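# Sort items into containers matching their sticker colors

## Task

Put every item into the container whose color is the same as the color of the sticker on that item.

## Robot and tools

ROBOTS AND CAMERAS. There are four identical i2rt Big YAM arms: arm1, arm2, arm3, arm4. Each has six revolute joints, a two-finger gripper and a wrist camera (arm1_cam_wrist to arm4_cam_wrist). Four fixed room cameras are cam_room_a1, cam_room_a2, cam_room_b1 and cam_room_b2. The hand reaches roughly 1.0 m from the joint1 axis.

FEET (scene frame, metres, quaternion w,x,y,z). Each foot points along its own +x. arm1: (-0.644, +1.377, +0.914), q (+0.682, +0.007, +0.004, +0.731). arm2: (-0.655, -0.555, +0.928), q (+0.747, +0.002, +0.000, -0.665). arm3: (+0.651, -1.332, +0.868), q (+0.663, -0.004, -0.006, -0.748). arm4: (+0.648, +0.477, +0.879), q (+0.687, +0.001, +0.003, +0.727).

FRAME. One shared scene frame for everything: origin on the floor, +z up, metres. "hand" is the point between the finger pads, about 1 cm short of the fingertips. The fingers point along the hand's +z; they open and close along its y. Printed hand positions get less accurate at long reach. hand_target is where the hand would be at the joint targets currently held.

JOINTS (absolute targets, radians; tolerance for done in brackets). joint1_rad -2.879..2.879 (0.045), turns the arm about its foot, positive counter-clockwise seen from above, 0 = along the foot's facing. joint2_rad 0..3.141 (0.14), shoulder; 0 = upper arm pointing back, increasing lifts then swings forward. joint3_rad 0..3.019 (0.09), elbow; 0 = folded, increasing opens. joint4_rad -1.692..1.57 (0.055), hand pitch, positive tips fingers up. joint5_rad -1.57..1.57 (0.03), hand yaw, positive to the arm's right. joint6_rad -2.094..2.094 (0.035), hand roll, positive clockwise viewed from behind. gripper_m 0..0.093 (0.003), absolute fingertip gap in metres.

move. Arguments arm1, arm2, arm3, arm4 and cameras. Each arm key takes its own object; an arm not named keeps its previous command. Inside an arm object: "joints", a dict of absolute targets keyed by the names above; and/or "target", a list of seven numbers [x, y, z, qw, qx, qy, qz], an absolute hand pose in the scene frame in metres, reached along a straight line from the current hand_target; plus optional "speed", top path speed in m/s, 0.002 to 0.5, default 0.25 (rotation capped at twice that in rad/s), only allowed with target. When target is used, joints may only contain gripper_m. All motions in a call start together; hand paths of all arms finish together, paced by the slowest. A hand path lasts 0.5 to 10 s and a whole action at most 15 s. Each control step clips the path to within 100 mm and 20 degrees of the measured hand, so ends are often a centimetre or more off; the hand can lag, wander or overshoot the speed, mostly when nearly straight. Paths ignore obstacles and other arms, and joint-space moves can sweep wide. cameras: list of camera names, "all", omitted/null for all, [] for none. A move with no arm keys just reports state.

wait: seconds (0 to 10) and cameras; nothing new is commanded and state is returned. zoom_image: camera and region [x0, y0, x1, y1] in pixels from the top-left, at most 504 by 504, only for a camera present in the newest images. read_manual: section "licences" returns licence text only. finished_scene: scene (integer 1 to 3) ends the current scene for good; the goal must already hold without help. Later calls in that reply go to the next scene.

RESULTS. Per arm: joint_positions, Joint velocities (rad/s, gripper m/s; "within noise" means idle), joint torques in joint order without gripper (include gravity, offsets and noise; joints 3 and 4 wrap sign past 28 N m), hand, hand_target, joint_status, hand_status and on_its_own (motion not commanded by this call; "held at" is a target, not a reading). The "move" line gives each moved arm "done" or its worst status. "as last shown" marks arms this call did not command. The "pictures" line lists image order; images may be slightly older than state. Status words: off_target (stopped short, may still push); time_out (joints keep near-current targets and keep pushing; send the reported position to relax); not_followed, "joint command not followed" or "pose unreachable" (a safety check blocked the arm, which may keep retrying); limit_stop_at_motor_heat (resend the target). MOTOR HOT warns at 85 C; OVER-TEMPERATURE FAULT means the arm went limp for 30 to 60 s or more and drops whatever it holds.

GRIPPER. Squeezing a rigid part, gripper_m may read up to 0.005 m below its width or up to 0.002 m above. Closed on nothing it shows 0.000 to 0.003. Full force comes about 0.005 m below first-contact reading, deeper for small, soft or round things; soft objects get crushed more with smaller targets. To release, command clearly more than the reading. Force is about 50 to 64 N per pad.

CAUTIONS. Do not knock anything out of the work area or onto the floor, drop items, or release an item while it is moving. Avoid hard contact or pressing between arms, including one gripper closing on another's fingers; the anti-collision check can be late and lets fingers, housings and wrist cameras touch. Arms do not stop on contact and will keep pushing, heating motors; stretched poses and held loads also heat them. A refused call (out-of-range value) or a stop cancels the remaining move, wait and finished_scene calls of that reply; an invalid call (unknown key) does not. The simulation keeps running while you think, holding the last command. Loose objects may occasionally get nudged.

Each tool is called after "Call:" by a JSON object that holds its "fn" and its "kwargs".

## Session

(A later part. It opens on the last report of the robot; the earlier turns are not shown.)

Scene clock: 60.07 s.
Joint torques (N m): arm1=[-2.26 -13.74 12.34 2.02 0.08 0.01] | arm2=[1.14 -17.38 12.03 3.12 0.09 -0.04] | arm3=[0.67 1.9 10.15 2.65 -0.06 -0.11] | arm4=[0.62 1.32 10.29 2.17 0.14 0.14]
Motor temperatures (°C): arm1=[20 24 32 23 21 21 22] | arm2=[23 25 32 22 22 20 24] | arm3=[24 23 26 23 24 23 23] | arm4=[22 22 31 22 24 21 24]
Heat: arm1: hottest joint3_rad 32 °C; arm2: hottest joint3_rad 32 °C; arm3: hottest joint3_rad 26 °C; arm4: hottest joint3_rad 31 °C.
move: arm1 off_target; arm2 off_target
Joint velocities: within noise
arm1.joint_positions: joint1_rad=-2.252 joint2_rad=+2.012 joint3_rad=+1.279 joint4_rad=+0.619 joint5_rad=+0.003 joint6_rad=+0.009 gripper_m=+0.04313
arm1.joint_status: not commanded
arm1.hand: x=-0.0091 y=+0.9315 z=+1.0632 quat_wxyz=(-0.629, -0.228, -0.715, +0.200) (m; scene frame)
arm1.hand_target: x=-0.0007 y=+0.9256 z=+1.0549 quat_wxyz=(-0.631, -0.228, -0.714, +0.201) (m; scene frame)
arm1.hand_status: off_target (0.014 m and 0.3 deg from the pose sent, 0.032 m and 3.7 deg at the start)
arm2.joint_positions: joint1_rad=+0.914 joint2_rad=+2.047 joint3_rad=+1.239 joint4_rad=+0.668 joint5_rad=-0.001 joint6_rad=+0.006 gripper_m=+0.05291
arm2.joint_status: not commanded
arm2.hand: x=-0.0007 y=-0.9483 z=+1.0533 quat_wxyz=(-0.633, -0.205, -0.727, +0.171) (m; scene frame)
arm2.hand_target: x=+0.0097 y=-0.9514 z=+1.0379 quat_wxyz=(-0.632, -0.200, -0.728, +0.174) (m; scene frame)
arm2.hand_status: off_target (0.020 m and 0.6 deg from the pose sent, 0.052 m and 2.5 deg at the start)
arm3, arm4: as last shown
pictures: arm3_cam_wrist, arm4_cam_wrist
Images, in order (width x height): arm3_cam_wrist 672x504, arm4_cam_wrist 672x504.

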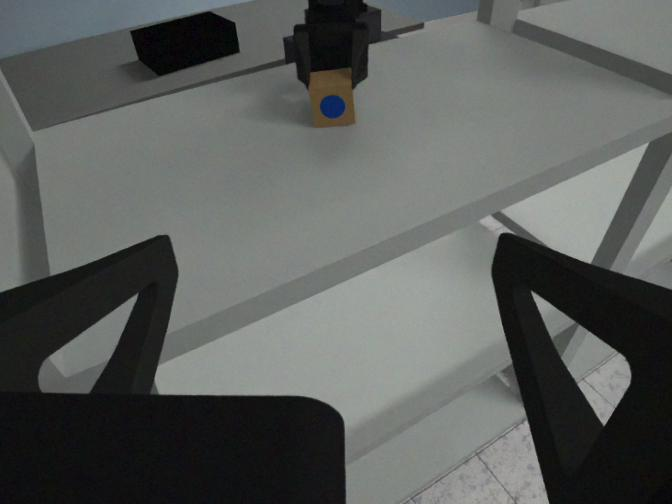

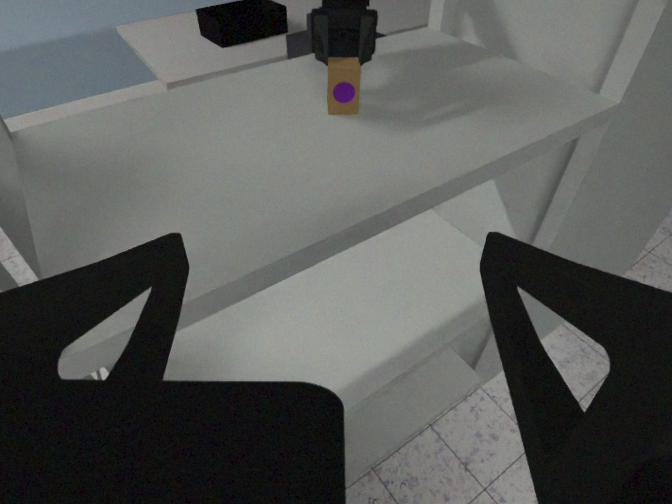

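Call:
{"fn": "move", "kwargs": {"arm1": {"joints": {"gripper_m": 0.075}}, "arm2": {"joints": {"gripper_m": 0.082}}, "cameras": []}}

Call:
{"fn": "move", "kwargs": {"arm1": {"target": [-0.24, 1.096, 1.15, 0.631, 0.228, 0.714, -0.201], "speed": 0.5}, "arm2": {"target": [-0.3, -0.767, 1.17, 0.632, 0.2, 0.728, -0.174], "speed": 0.5}, "cameras": []}}

Call:
{"fn": "move", "kwargs": {"arm3": {"target": [-0.02, -0.962, 1.072, 0.167, -0.749, 0.206, 0.607], "speed": 0.45}, "arm4": {"target": [-0.008, 0.958, 1.06, 0.185, -0.747, 0.233, 0.594], "speed": 0.45}, "cameras": ["arm3_cam_wrist", "arm4_cam_wrist"]}}

Scene clock: 67.53 s.
Joint torques (N m): arm1=[-2.26 -16.56 12.15 1.99 0.06 0.04] | arm2=[1.08 -18.73 11.92 3.12 0.1 -0.03] | arm3=[0.56 1.85 10.17 2.66 -0.06 -0.11] | arm4=[1.2 1.49 10.26 2.29 0.19 0.16]
Motor temperatures (°C): arm1=[20 25 33 23 21 21 22] | arm2=[23 26 32 22 22 20 24] | arm3=[24 23 27 23 24 23 23] | arm4=[22 22 32 22 24 21 24]
Heat: arm1: hottest joint3_rad 33 °C; arm2: hottest joint3_rad 32 °C; arm3: hottest joint3_rad 27 °C; arm4: hottest joint3_rad 32 °C.
move: arm1 done; arm2 done
Joint velocities: within noise
arm1.joint_positions: joint1_rad=-2.252 joint2_rad=+2.037 joint3_rad=+1.279 joint4_rad=+0.619 joint5_rad=+0.003 joint6_rad=+0.009 gripper_m=+0.07496
arm1.joint_status: all done
arm1.hand: x=-0.0089 y=+0.9313 z=+1.0446 quat_wxyz=(-0.621, -0.231, -0.723, +0.197) (m; scene frame)
arm1.hand_target: x=-0.0007 y=+0.9256 z=+1.0549 quat_wxyz=(-0.631, -0.228, -0.714, +0.201) (m; scene frame)
arm1.hand_status: not commanded
arm2.joint_positions: joint1_rad=+0.914 joint2_rad=+2.063 joint3_rad=+1.239 joint4_rad=+0.668 joint5_rad=-0.001 joint6_rad=+0.006 gripper_m=+0.08193
arm2.joint_status: all done
arm2.hand: x=-0.0008 y=-0.9481 z=+1.0417 quat_wxyz=(-0.627, -0.206, -0.732, +0.170) (m; scene frame)
arm2.hand_target: x=+0.0097 y=-0.9514 z=+1.0380 quat_wxyz=(-0.632, -0.200, -0.728, +0.174) (m; scene frame)
arm2.hand_status: not commanded
arm3.joint_positions: joint1_rad=-1.955 joint2_rad=+0.173 joint3_rad=+0.458 joint4_rad=-0.399 joint5_rad=+0.002 joint6_rad=+0.005 gripper_m=+0.09402
arm3.joint_status: not commanded
arm3.hand: x=+0.4134 y=-1.1949 z=+1.2073 quat_wxyz=(+0.160, -0.723, +0.193, +0.643) (m; scene frame)
arm3.hand_target: x=+0.4160 y=-1.1935 z=+1.2150 quat_wxyz=(+0.168, -0.714, +0.192, +0.652) (m; scene frame)
arm3.hand_status: not commanded
arm4.joint_positions: joint1_rad=+0.889 joint2_rad=+0.177 joint3_rad=+0.448 joint4_rad=-0.401 joint5_rad=-0.002 joint6_rad=-0.012 gripper_m=+0.09401
arm4.joint_status: not commanded
arm4.hand: x=+0.4283 y=+0.6383 z=+1.2143 quat_wxyz=(-0.204, +0.715, -0.228, -0.628) (m; scene frame)
arm4.hand_target: x=+0.4307 y=+0.6365 z=+1.2290 quat_wxyz=(-0.206, +0.700, -0.227, -0.645) (m; scene frame)
arm4.hand_status: not commanded
pictures: none
No camera images: "cameras" was empty.

Scene clock: 69.13 s.
Joint torques (N m): arm1=[-1.2 -3.78 10.32 1.51 0.11 0.04] | arm2=[1.32 -3.6 10.39 1.98 0.16 -0.04] | arm3=[0.56 1.85 10.14 2.65 -0.07 -0.1] | arm4=[0.97 2.14 10.32 2.26 0.19 0.11]
Motor temperatures (°C): arm1=[20 25 33 23 21 21 22] | arm2=[23 26 32 22 22 20 24] | arm3=[24 23 27 23 24 23 23] | arm4=[22 22 32 22 24 21 24]
Heat: arm1: hottest joint3_rad 33 °C; arm2: hottest joint3_rad 32 °C; arm3: hottest joint3_rad 27 °C; arm4: hottest joint3_rad 32 °C.
move: arm1 done; arm2 off_target
Joint velocities: within noise
arm1.joint_positions: joint1_rad=-2.252 joint2_rad=+1.183 joint3_rad=+0.516 joint4_rad=+0.571 joint5_rad=+0.007 joint6_rad=+0.009 gripper_m=+0.07496
arm1.joint_status: not commanded
arm1.hand: x=-0.2427 y=+1.0956 z=+1.1542 quat_wxyz=(-0.636, -0.228, -0.709, +0.203) (m; scene frame)
arm1.hand_target: x=-0.2401 y=+1.0961 z=+1.1500 quat_wxyz=(-0.631, -0.228, -0.714, +0.201) (m; scene frame)
arm1.hand_status: done (0.005 m and 0.8 deg from the pose sent, 0.303 m and 1.7 deg at the start)
arm2.joint_positions: joint1_rad=+0.914 joint2_rad=+0.886 joint3_rad=+0.379 joint4_rad=+0.403 joint5_rad=+0.000 joint6_rad=+0.006 gripper_m=+0.08193
arm2.joint_status: not commanded
arm2.hand: x=-0.3011 y=-0.7691 z=+1.1839 quat_wxyz=(-0.646, -0.202, -0.715, +0.175) (m; scene frame)
arm2.hand_target: x=-0.3004 y=-0.7669 z=+1.1701 quat_wxyz=(-0.632, -0.200, -0.728, +0.174) (m; scene frame)
arm2.hand_status: off_target (0.014 m and 2.2 deg from the pose sent, 0.373 m and 1.1 deg at the start)
arm3, arm4: as last shown
pictures: none
No camera images: "cameras" was empty.

Scene clock: 71.10 s.
Joint torques (N m): arm1=[-1.2 -3.49 10.36 1.55 0.11 0.04] | arm2=[1.32 -3.6 10.36 1.98 0.16 -0.04] | arm3=[2.49 -20.42 12.52 1.57 0.12 -0.11] | arm4=[0.67 -22.77 11.79 0.91 -0.05 0.05]
Motor temperatures (°C): arm1=[20 25 33 23 21 21 22] | arm2=[23 25 32 22 22 20 24] | arm3=[24 23 27 23 24 23 23] | arm4=[22 22 32 22 24 21 24]
Heat: arm1: hottest joint3_rad 33 °C; arm2: hottest joint3_rad 32 °C; arm3: hottest joint3_rad 27 °C; arm4: hottest joint3_rad 32 °C.
move: arm3 off_target; arm4 off_target
Joint velocities: within noise
arm1, arm2: as last shown
arm1.hand_target: x=-0.2400 y=+1.0961 z=+1.1500 quat_wxyz=(-0.631, -0.228, -0.714, +0.201) (m; scene frame)
arm3.joint_positions: joint1_rad=-1.953 joint2_rad=+1.882 joint3_rad=+1.251 joint4_rad=+0.389 joint5_rad=+0.047 joint6_rad=+0.005 gripper_m=+0.09402
arm3.joint_status: not commanded
arm3.hand: x=-0.0018 y=-0.9601 z=+1.0476 quat_wxyz=(+0.165, -0.760, +0.216, +0.591) (m; scene frame)
arm3.hand_target: x=-0.0184 y=-0.9629 z=+1.0721 quat_wxyz=(+0.167, -0.749, +0.206, +0.607) (m; scene frame)
arm3.hand_status: off_target (0.030 m and 2.5 deg from the pose sent, 0.510 m and 5.3 deg at the start)
arm4.joint_positions: joint1_rad=+0.885 joint2_rad=+2.017 joint3_rad=+1.413 joint4_rad=+0.349 joint5_rad=-0.027 joint6_rad=-0.012 gripper_m=+0.09401
arm4.joint_status: not commanded
arm4.hand: x=+0.0006 y=+0.9449 z=+1.0441 quat_wxyz=(-0.181, +0.755, -0.234, -0.585) (m; scene frame)
arm4.hand_target: x=-0.0069 y=+0.9572 z=+1.0603 quat_wxyz=(-0.185, +0.747, -0.233, -0.594) (m; scene frame)
arm4.hand_status: off_target (0.022 m and 1.5 deg from the pose sent, 0.562 m and 5.8 deg at the start)
pictures: arm3_cam_wrist, arm4_cam_wrist
Images, in order (width x height): arm3_cam_wrist 672x504, arm4_cam_wrist 672x504.

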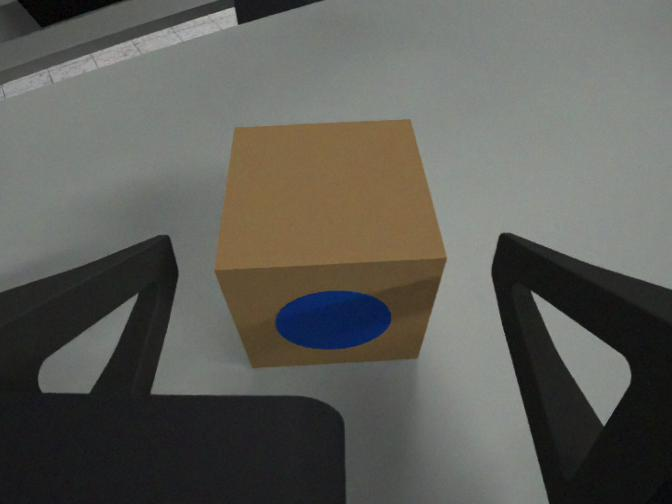

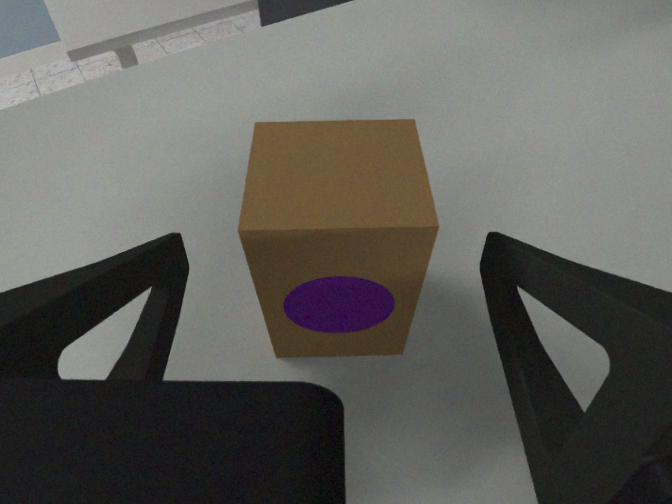

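Call:
{"fn": "move", "kwargs": {"arm3": {"joints": {"gripper_m": 0.03}}, "arm4": {"joints": {"gripper_m": 0.03}}, "cameras": []}}

Call:
{"fn": "move", "kwargs": {"arm3": {"target": [0.365, -1.167, 1.25, 0.167, -0.749, 0.206, 0.607], "speed": 0.45}, "arm4": {"target": [0.352, 0.683, 1.25, 0.185, -0.747, 0.233, 0.594], "speed": 0.45}, "cameras": []}}

Call:
{"fn": "move", "kwargs": {"arm3": {"joints": {"joint1_rad": 1.026, "joint2_rad": 0.4, "joint3_rad": 0.9, "joint4_rad": -1.5, "joint5_rad": 0, "joint6_rad": 0.95}}, "arm4": {"joints": {"joint1_rad": -1.187, "joint2_rad": 0.4, "joint3_rad": 0.9, "joint4_rad": -1.5, "joint5_rad": 0, "joint6_rad": -1.05}}, "cameras": []}}

Call:
{"fn": "move", "kwargs": {"arm3": {"target": [1.165, -1.735, 0.96, -0.059, 0.73, 0.677, 0.064], "speed": 0.45}, "arm4": {"target": [1.105, 0.695, 0.95, -0.064, -0.675, 0.733, -0.059], "speed": 0.45}, "cameras": ["arm3_cam_wrist", "arm4_cam_wrist"]}}

Scene clock: 84.20 s.
Joint torques (N m): arm1=[-1.26 -4.01 10.45 1.37 0.07 0.09] | arm2=[1.38 -3.49 10.37 2 0.16 -0.03] | arm3=[2.43 -20.42 12.52 1.57 0.1 -0.12] | arm4=[0.56 -22.59 11.7 1.05 -0.04 0.06]
Motor temperatures (°C): arm1=[20 24 32 23 21 21 22] | arm2=[23 25 32 22 22 20 23] | arm3=[24 24 30 23 24 23 23] | arm4=[22 22 33 22 24 21 24]
Heat: arm1: hottest joint3_rad 32 °C; arm2: hottest joint3_rad 32 °C; arm3: hottest joint3_rad 30 °C; arm4: hottest joint3_rad 33 °C.
move: arm3 off_target; arm4 off_target
Joint velocities: within noise
arm1, arm2: as last shown
arm3.joint_positions: joint1_rad=-1.953 joint2_rad=+1.882 joint3_rad=+1.251 joint4_rad=+0.389 joint5_rad=+0.048 joint6_rad=+0.005 gripper_m=+0.05253
arm3.joint_status: gripper_m off_target (ended at +0.05257, target +0.03000)
arm3.hand: x=-0.0019 y=-0.9602 z=+1.0476 quat_wxyz=(+0.165, -0.760, +0.216, +0.591) (m; scene frame)
arm3.hand_target: x=-0.0184 y=-0.9630 z=+1.0721 quat_wxyz=(+0.167, -0.749, +0.206, +0.607) (m; scene frame)
arm3.hand_status: not commanded
arm4.joint_positions: joint1_rad=+0.884 joint2_rad=+2.017 joint3_rad=+1.413 joint4_rad=+0.349 joint5_rad=-0.028 joint6_rad=-0.012 gripper_m=+0.04445
arm4.joint_status: gripper_m off_target (ended at +0.04447, target +0.03000)
arm4.hand: x=+0.0008 y=+0.9451 z=+1.0441 quat_wxyz=(-0.181, +0.755, -0.234, -0.585) (m; scene frame)
arm4.hand_target: x=-0.0067 y=+0.9573 z=+1.0603 quat_wxyz=(-0.185, +0.747, -0.233, -0.594) (m; scene frame)
arm4.hand_status: not commanded
pictures: none
No camera images: "cameras" was empty.

Scene clock: 86.17 s.
Joint torques (N m): arm1=[-0.91 -4.25 10.39 1.54 0.11 0.03] | arm2=[1.2 -3.6 10.4 1.98 0.16 -0.04] | arm3=[2.37 0.09 11.41 1.77 0.11 -0.08] | arm4=[1.38 -0.62 10.48 1.02 0.21 0.1]
Motor temperatures (°C): arm1=[20 24 32 23 21 21 22] | arm2=[23 25 32 22 22 20 23] | arm3=[24 24 30 23 24 23 23] | arm4=[22 22 33 22 24 21 25]
Heat: arm1: hottest joint3_rad 32 °C; arm2: hottest joint3_rad 32 °C; arm3: hottest joint3_rad 30 °C; arm4: hottest joint3_rad 33 °C.
move: arm3 done; arm4 done
Joint velocities: within noise
arm1, arm2: as last shown
arm3.joint_positions: joint1_rad=-1.939 joint2_rad=+0.455 joint3_rad=+0.642 joint4_rad=-0.399 joint5_rad=+0.061 joint6_rad=+0.005 gripper_m=+0.05288
arm3.joint_status: not commanded
arm3.hand: x=+0.3670 y=-1.1632 z=+1.2419 quat_wxyz=(+0.168, -0.751, +0.213, +0.602) (m; scene frame)
arm3.hand_target: x=+0.3652 y=-1.1669 z=+1.2500 quat_wxyz=(+0.167, -0.749, +0.206, +0.607) (m; scene frame)
arm3.hand_status: done (0.009 m and 1.0 deg from the pose sent, 0.467 m and 2.5 deg at the start)
arm4.joint_positions: joint1_rad=+0.911 joint2_rad=+0.571 joint3_rad=+0.650 joint4_rad=-0.306 joint5_rad=+0.006 joint6_rad=-0.012 gripper_m=+0.04445
arm4.joint_status: not commanded
arm4.hand: x=+0.3537 y=+0.6842 z=+1.2473 quat_wxyz=(-0.189, +0.747, -0.231, -0.594) (m; scene frame)
arm4.hand_target: x=+0.3520 y=+0.6830 z=+1.2499 quat_wxyz=(-0.185, +0.747, -0.233, -0.594) (m; scene frame)
arm4.hand_status: done (0.003 m and 0.5 deg from the pose sent, 0.484 m and 1.5 deg at the start)
pictures: none
No camera images: "cameras" was empty.

Scene clock: 88.50 s.
Joint torques (N m): arm1=[-1.14 -4.07 10.29 1.5 0.11 0.03] | arm2=[1.2 -3.55 10.39 2 0.16 -0.03] | arm3=[2.02 2.84 11.33 0.84 0.14 -0.01] | arm4=[0.73 3.31 8.95 0.46 -0.05 0]
Motor temperatures (°C): arm1=[20 24 32 23 21 21 22] | arm2=[23 25 32 22 22 20 23] | arm3=[24 24 30 23 24 23 23] | arm4=[22 22 33 22 24 21 25]
Heat: arm1: hottest joint3_rad 32 °C; arm2: hottest joint3_rad 32 °C; arm3: hottest joint3_rad 30 °C; arm4: hottest joint3_rad 33 °C.
move: arm3 done; arm4 done
Joint velocities: within noise
arm1, arm2: as last shown
arm3.joint_positions: joint1_rad=+1.015 joint2_rad=+0.401 joint3_rad=+0.870 joint4_rad=-1.495 joint5_rad=-0.001 joint6_rad=+0.942 gripper_m=+0.05289
arm3.joint_status: all done
arm3.hand: x=+0.7814 y=-1.4326 z=+1.1724 quat_wxyz=(-0.272, -0.695, -0.665, -0.032) (m; scene frame)
arm3.hand_target: x=+0.7821 y=-1.4310 z=+1.1858 quat_wxyz=(-0.284, -0.692, -0.663, -0.036) (m; scene frame)
arm3.hand_status: not commanded
arm4.joint_positions: joint1_rad=-1.184 joint2_rad=+0.395 joint3_rad=+0.891 joint4_rad=-1.489 joint5_rad=+0.001 joint6_rad=-1.036 gripper_m=+0.04446
arm4.joint_status: all done
arm4.hand: x=+0.8019 y=+0.5501 z=+1.1927 quat_wxyz=(-0.269, +0.647, -0.709, +0.083) (m; scene frame)
arm4.hand_target: x=+0.8012 y=+0.5494 z=+1.1951 quat_wxyz=(-0.266, +0.651, -0.706, +0.084) (m; scene frame)
arm4.hand_status: not commanded
pictures: none
No camera images: "cameras" was empty.

Scene clock: 90.67 s.
Joint torques (N m): arm1=[-1.38 -3.43 10.26 1.37 0.11 0.03] | arm2=[1.44 -3.6 10.39 2.03 0.16 -0.04] | arm3=[0.09 -26.34 12.59 -0.91 -0.1 -0.11] | arm4=[0.91 -19.55 10.15 -0.59 0.24 0.14]
Motor temperatures (°C): arm1=[20 24 32 23 21 21 21] | arm2=[23 25 32 22 22 20 23] | arm3=[24 24 30 23 24 23 23] | arm4=[22 22 33 22 24 21 25]
Heat: arm1: hottest joint3_rad 32 °C; arm2: hottest joint3_rad 32 °C; arm3: hottest joint3_rad 30 °C; arm4: hottest joint3_rad 33 °C.
move: arm3 off_target; arm4 off_target
Joint velocities: within noise
arm1, arm2: as last shown
arm3.joint_positions: joint1_rad=+1.001 joint2_rad=+2.228 joint3_rad=+1.994 joint4_rad=-1.504 joint5_rad=-0.147 joint6_rad=+0.940 gripper_m=+0.05291
arm3.joint_status: not commanded
arm3.hand: x=+1.1583 y=-1.7180 z=+0.9332 quat_wxyz=(+0.086, -0.728, -0.677, -0.058) (m; scene frame)
arm3.hand_target: x=+1.1639 y=-1.7342 z=+0.9602 quat_wxyz=(+0.059, -0.731, -0.677, -0.064) (m; scene frame)
arm3.hand_status: off_target (0.032 m and 3.2 deg from the pose sent, 0.533 m and 38.6 deg at the start)
arm4.joint_positions: joint1_rad=-1.140 joint2_rad=+1.828 joint3_rad=+1.333 joint4_rad=-1.207 joint5_rad=+0.141 joint6_rad=-1.001 gripper_m=+0.04446
arm4.joint_status: not commanded
arm4.hand: x=+1.0909 y=+0.6841 z=+0.9326 quat_wxyz=(+0.084, +0.677, -0.729, +0.051) (m; scene frame)
arm4.hand_target: x=+1.1043 y=+0.6947 z=+0.9503 quat_wxyz=(+0.064, +0.675, -0.733, +0.059) (m; scene frame)
arm4.hand_status: off_target (0.025 m and 2.5 deg from the pose sent, 0.414 m and 38.7 deg at the start)
pictures: arm3_cam_wrist, arm4_cam_wrist
Images, in order (width x height): arm3_cam_wrist 672x504, arm4_cam_wrist 672x504.

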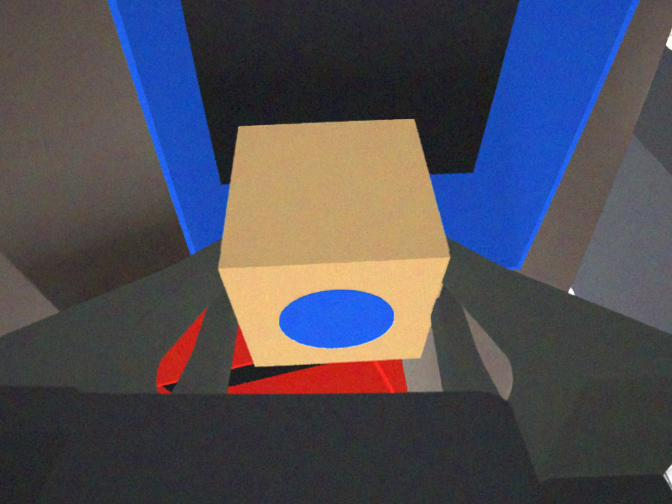

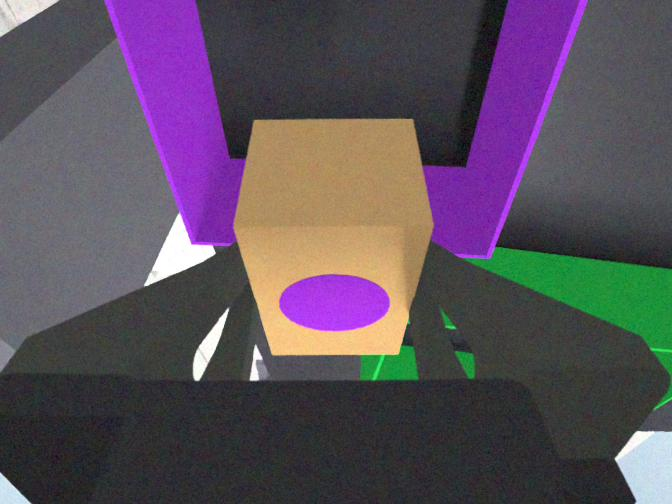

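Call:
{"fn": "move", "kwargs": {"arm3": {"target": [1.165, -1.735, 0.757, -0.059, 0.73, 0.677, 0.064], "speed": 0.2}, "arm4": {"target": [1.108, 0.695, 0.743, -0.064, -0.675, 0.733, -0.059], "speed": 0.2}, "cameras": ["arm3_cam_wrist", "arm4_cam_wrist"]}}

Scene clock: 97.90 s.
Joint torques (N m): arm1=[-1.49 -4.13 10.4 1.18 0.07 0.04] | arm2=[1.38 -3.72 10.4 1.98 0.16 -0.03] | arm3=[0.44 -22.3 7.13 1.31 0.23 -0.08] | arm4=[1.32 -17.79 5.61 0.32 -0.05 0.1]
Motor temperatures (°C): arm1=[20 24 32 23 21 21 21] | arm2=[23 25 32 22 22 20 23] | arm3=[24 25 30 23 24 23 24] | arm4=[22 23 33 22 24 21 25]
Heat: arm1: hottest joint3_rad 32 °C; arm2: hottest joint3_rad 32 °C; arm3: hottest joint3_rad 30 °C; arm4: hottest joint3_rad 33 °C.
move: arm3 off_target; arm4 off_target
Joint velocities: within noise
arm1, arm2: as last shown
arm3.joint_positions: joint1_rad=+0.999 joint2_rad=+2.392 joint3_rad=+1.883 joint4_rad=-1.170 joint5_rad=-0.157 joint6_rad=+0.939 gripper_m=+0.05291
arm3.joint_status: not commanded
arm3.hand: x=+1.1701 y=-1.7292 z=+0.7840 quat_wxyz=(+0.058, -0.728, -0.679, -0.067) (m; scene frame)
arm3.hand_target: x=+1.1643 y=-1.7341 z=+0.7579 quat_wxyz=(+0.059, -0.730, -0.677, -0.064) (m; scene frame)
arm3.hand_status: off_target (0.028 m and 0.5 deg from the pose sent, 0.177 m and 3.2 deg at the start)
arm4.joint_positions: joint1_rad=-1.136 joint2_rad=+2.134 joint3_rad=+1.269 joint4_rad=-0.790 joint5_rad=+0.150 joint6_rad=-0.998 gripper_m=+0.04446
arm4.joint_status: not commanded
arm4.hand: x=+1.1082 y=+0.6935 z=+0.7568 quat_wxyz=(+0.063, +0.677, -0.730, +0.062) (m; scene frame)
arm4.hand_target: x=+1.1076 y=+0.6947 z=+0.7433 quat_wxyz=(+0.064, +0.675, -0.733, +0.059) (m; scene frame)
arm4.hand_status: off_target (0.014 m and 0.5 deg from the pose sent, 0.191 m and 2.5 deg at the start)
pictures: arm3_cam_wrist, arm4_cam_wrist
Images, in order (width x height): arm3_cam_wrist 672x504, arm4_cam_wrist 672x504.

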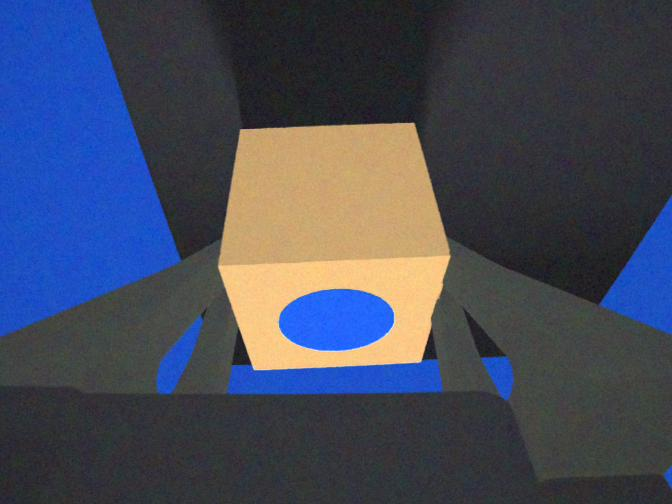

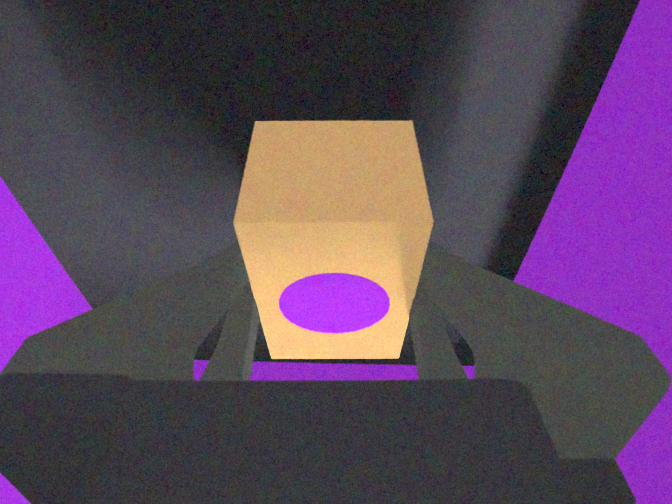

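Both in contact; release and withdraw.

Call:
{"fn": "move", "kwargs": {"arm3": {"joints": {"gripper_m": 0.075}}, "arm4": {"joints": {"gripper_m": 0.07}}, "cameras": []}}

Call:
{"fn": "move", "kwargs": {"arm3": {"target": [1.165, -1.735, 0.92, -0.059, 0.73, 0.677, 0.064], "speed": 0.4}, "arm4": {"target": [1.108, 0.695, 0.92, -0.064, -0.675, 0.733, -0.059], "speed": 0.4}, "cameras": ["arm3_cam_wrist", "arm4_cam_wrist"]}}

Scene clock: 103.20 s.
Joint torques (N m): arm1=[-1.32 -3.96 10.39 1.51 0.09 0.03] | arm2=[1.2 -3.55 10.37 1.96 0.15 -0.04] | arm3=[0.67 -24.23 7.08 0.09 0.08 -0.09] | arm4=[0.97 -18.14 5.56 0.28 -0.04 0.14]
Motor temperatures (°C): arm1=[20 24 32 23 21 21 21] | arm2=[23 25 32 22 22 20 23] | arm3=[24 25 29 23 24 23 24] | arm4=[22 23 33 22 24 21 25]
Heat: arm1: hottest joint3_rad 32 °C; arm2: hottest joint3_rad 32 °C; arm3: hottest joint3_rad 29 °C; arm4: hottest joint3_rad 33 °C.
move: arm3 done; arm4 done
Joint velocities: within noise
arm1, arm2: as last shown
arm3.joint_positions: joint1_rad=+0.999 joint2_rad=+2.412 joint3_rad=+1.883 joint4_rad=-1.141 joint5_rad=-0.152 joint6_rad=+0.939 gripper_m=+0.07497
arm3.joint_status: all done
arm3.hand: x=+1.1713 y=-1.7314 z=+0.7702 quat_wxyz=(+0.053, -0.728, -0.680, -0.065) (m; scene frame)
arm3.hand_target: x=+1.1643 y=-1.7342 z=+0.7579 quat_wxyz=(+0.059, -0.730, -0.677, -0.064) (m; scene frame)
arm3.hand_status: not commanded
arm4.joint_positions: joint1_rad=-1.136 joint2_rad=+2.137 joint3_rad=+1.269 joint4_rad=-0.783 joint5_rad=+0.149 joint6_rad=-0.998 gripper_m=+0.06991
arm4.joint_status: all done
arm4.hand: x=+1.1090 y=+0.6942 z=+0.7555 quat_wxyz=(+0.060, +0.677, -0.731, +0.062) (m; scene frame)
arm4.hand_target: x=+1.1076 y=+0.6947 z=+0.7433 quat_wxyz=(+0.064, +0.675, -0.733, +0.059) (m; scene frame)
arm4.hand_status: not commanded
pictures: none
No camera images: "cameras" was empty.

Scene clock: 104.50 s.
Joint torques (N m): arm1=[-1.55 -3.84 10.33 1.47 0.09 -0.02] | arm2=[1.44 -3.6 10.39 1.96 0.15 -0.03] | arm3=[0.26 -23.3 10.54 -0.68 0.06 -0.11] | arm4=[0.5 -16.38 8.43 -0.47 -0.02 0.11]
Motor temperatures (°C): arm1=[20 24 32 23 21 21 21] | arm2=[23 25 32 22 22 20 23] | arm3=[24 25 29 23 24 23 24] | arm4=[22 23 33 22 24 21 25]
Heat: arm1: hottest joint3_rad 32 °C; arm2: hottest joint3_rad 32 °C; arm3: hottest joint3_rad 29 °C; arm4: hottest joint3_rad 33 °C.
move: arm3 done; arm4 done
Joint velocities: within noise
arm1.joint_positions: joint1_rad=-2.252 joint2_rad=+1.183 joint3_rad=+0.516 joint4_rad=+0.571 joint5_rad=+0.007 joint6_rad=+0.009 gripper_m=+0.07496
arm1.joint_status: not commanded
arm1.hand: x=-0.2427 y=+1.0956 z=+1.1542 quat_wxyz=(-0.636, -0.228, -0.709, +0.203) (m; scene frame)
arm1.hand_target: x=-0.2400 y=+1.0961 z=+1.1500 quat_wxyz=(-0.631, -0.228, -0.714, +0.201) (m; scene frame)
arm1.hand_status: not commanded
arm2.joint_positions: joint1_rad=+0.914 joint2_rad=+0.886 joint3_rad=+0.379 joint4_rad=+0.403 joint5_rad=+0.000 joint6_rad=+0.006 gripper_m=+0.08193
arm2.joint_status: not commanded
arm2.hand: x=-0.3011 y=-0.7691 z=+1.1839 quat_wxyz=(-0.646, -0.202, -0.715, +0.175) (m; scene frame)
arm2.hand_target: x=-0.3004 y=-0.7669 z=+1.1701 quat_wxyz=(-0.632, -0.200, -0.728, +0.174) (m; scene frame)
arm2.hand_status: not commanded
arm3.joint_positions: joint1_rad=+0.998 joint2_rad=+2.225 joint3_rad=+1.962 joint4_rad=-1.422 joint5_rad=-0.152 joint6_rad=+0.939 gripper_m=+0.07497
arm3.joint_status: not commanded
arm3.hand: x=+1.1650 y=-1.7249 z=+0.9214 quat_wxyz=(+0.060, -0.729, -0.679, -0.064) (m; scene frame)
arm3.hand_target: x=+1.1648 y=-1.7348 z=+0.9200 quat_wxyz=(+0.059, -0.730, -0.677, -0.064) (m; scene frame)
arm3.hand_status: done (0.010 m and 0.3 deg from the pose sent, 0.150 m and 0.8 deg at the start)
arm4.joint_positions: joint1_rad=-1.136 joint2_rad=+1.839 joint3_rad=+1.336 joint4_rad=-1.139 joint5_rad=+0.149 joint6_rad=-0.998 gripper_m=+0.06991
arm4.joint_status: not commanded
arm4.hand: x=+1.1056 y=+0.6925 z=+0.9262 quat_wxyz=(+0.056, +0.677, -0.731, +0.063) (m; scene frame)
arm4.hand_target: x=+1.1079 y=+0.6949 z=+0.9201 quat_wxyz=(+0.064, +0.675, -0.733, +0.059) (m; scene frame)
arm4.hand_status: done (0.007 m and 1.1 deg from the pose sent, 0.165 m and 0.7 deg at the start)
pictures: arm3_cam_wrist, arm4_cam_wrist
Images, in order (width x height): arm3_cam_wrist 672x504, arm4_cam_wrist 672x504.

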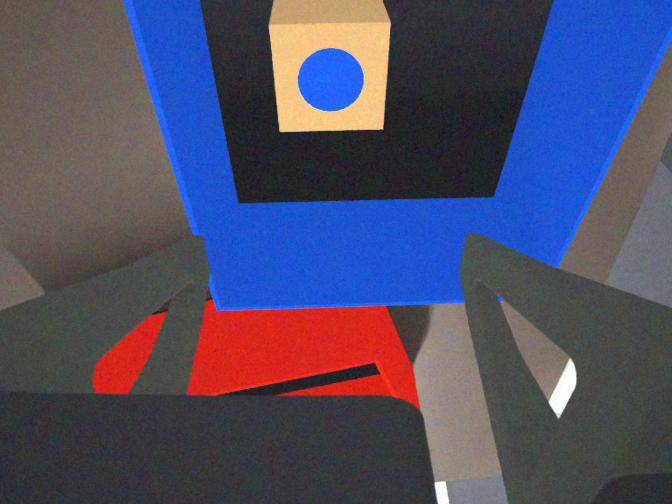

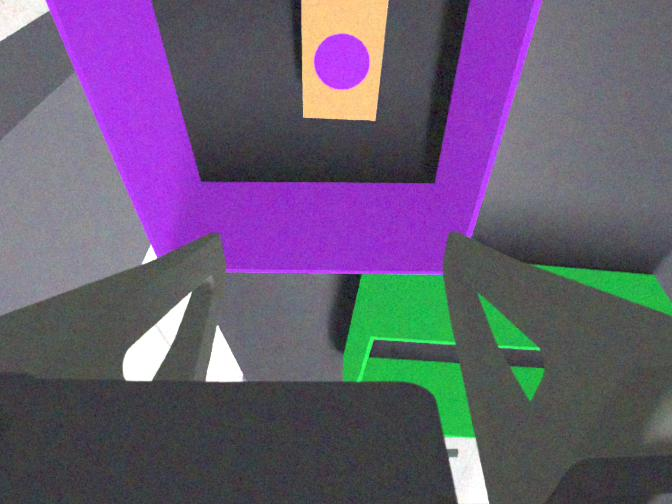

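Call:
{"fn": "finished_scene", "kwargs": {"scene": 3}}

The scene is finished: the task was done.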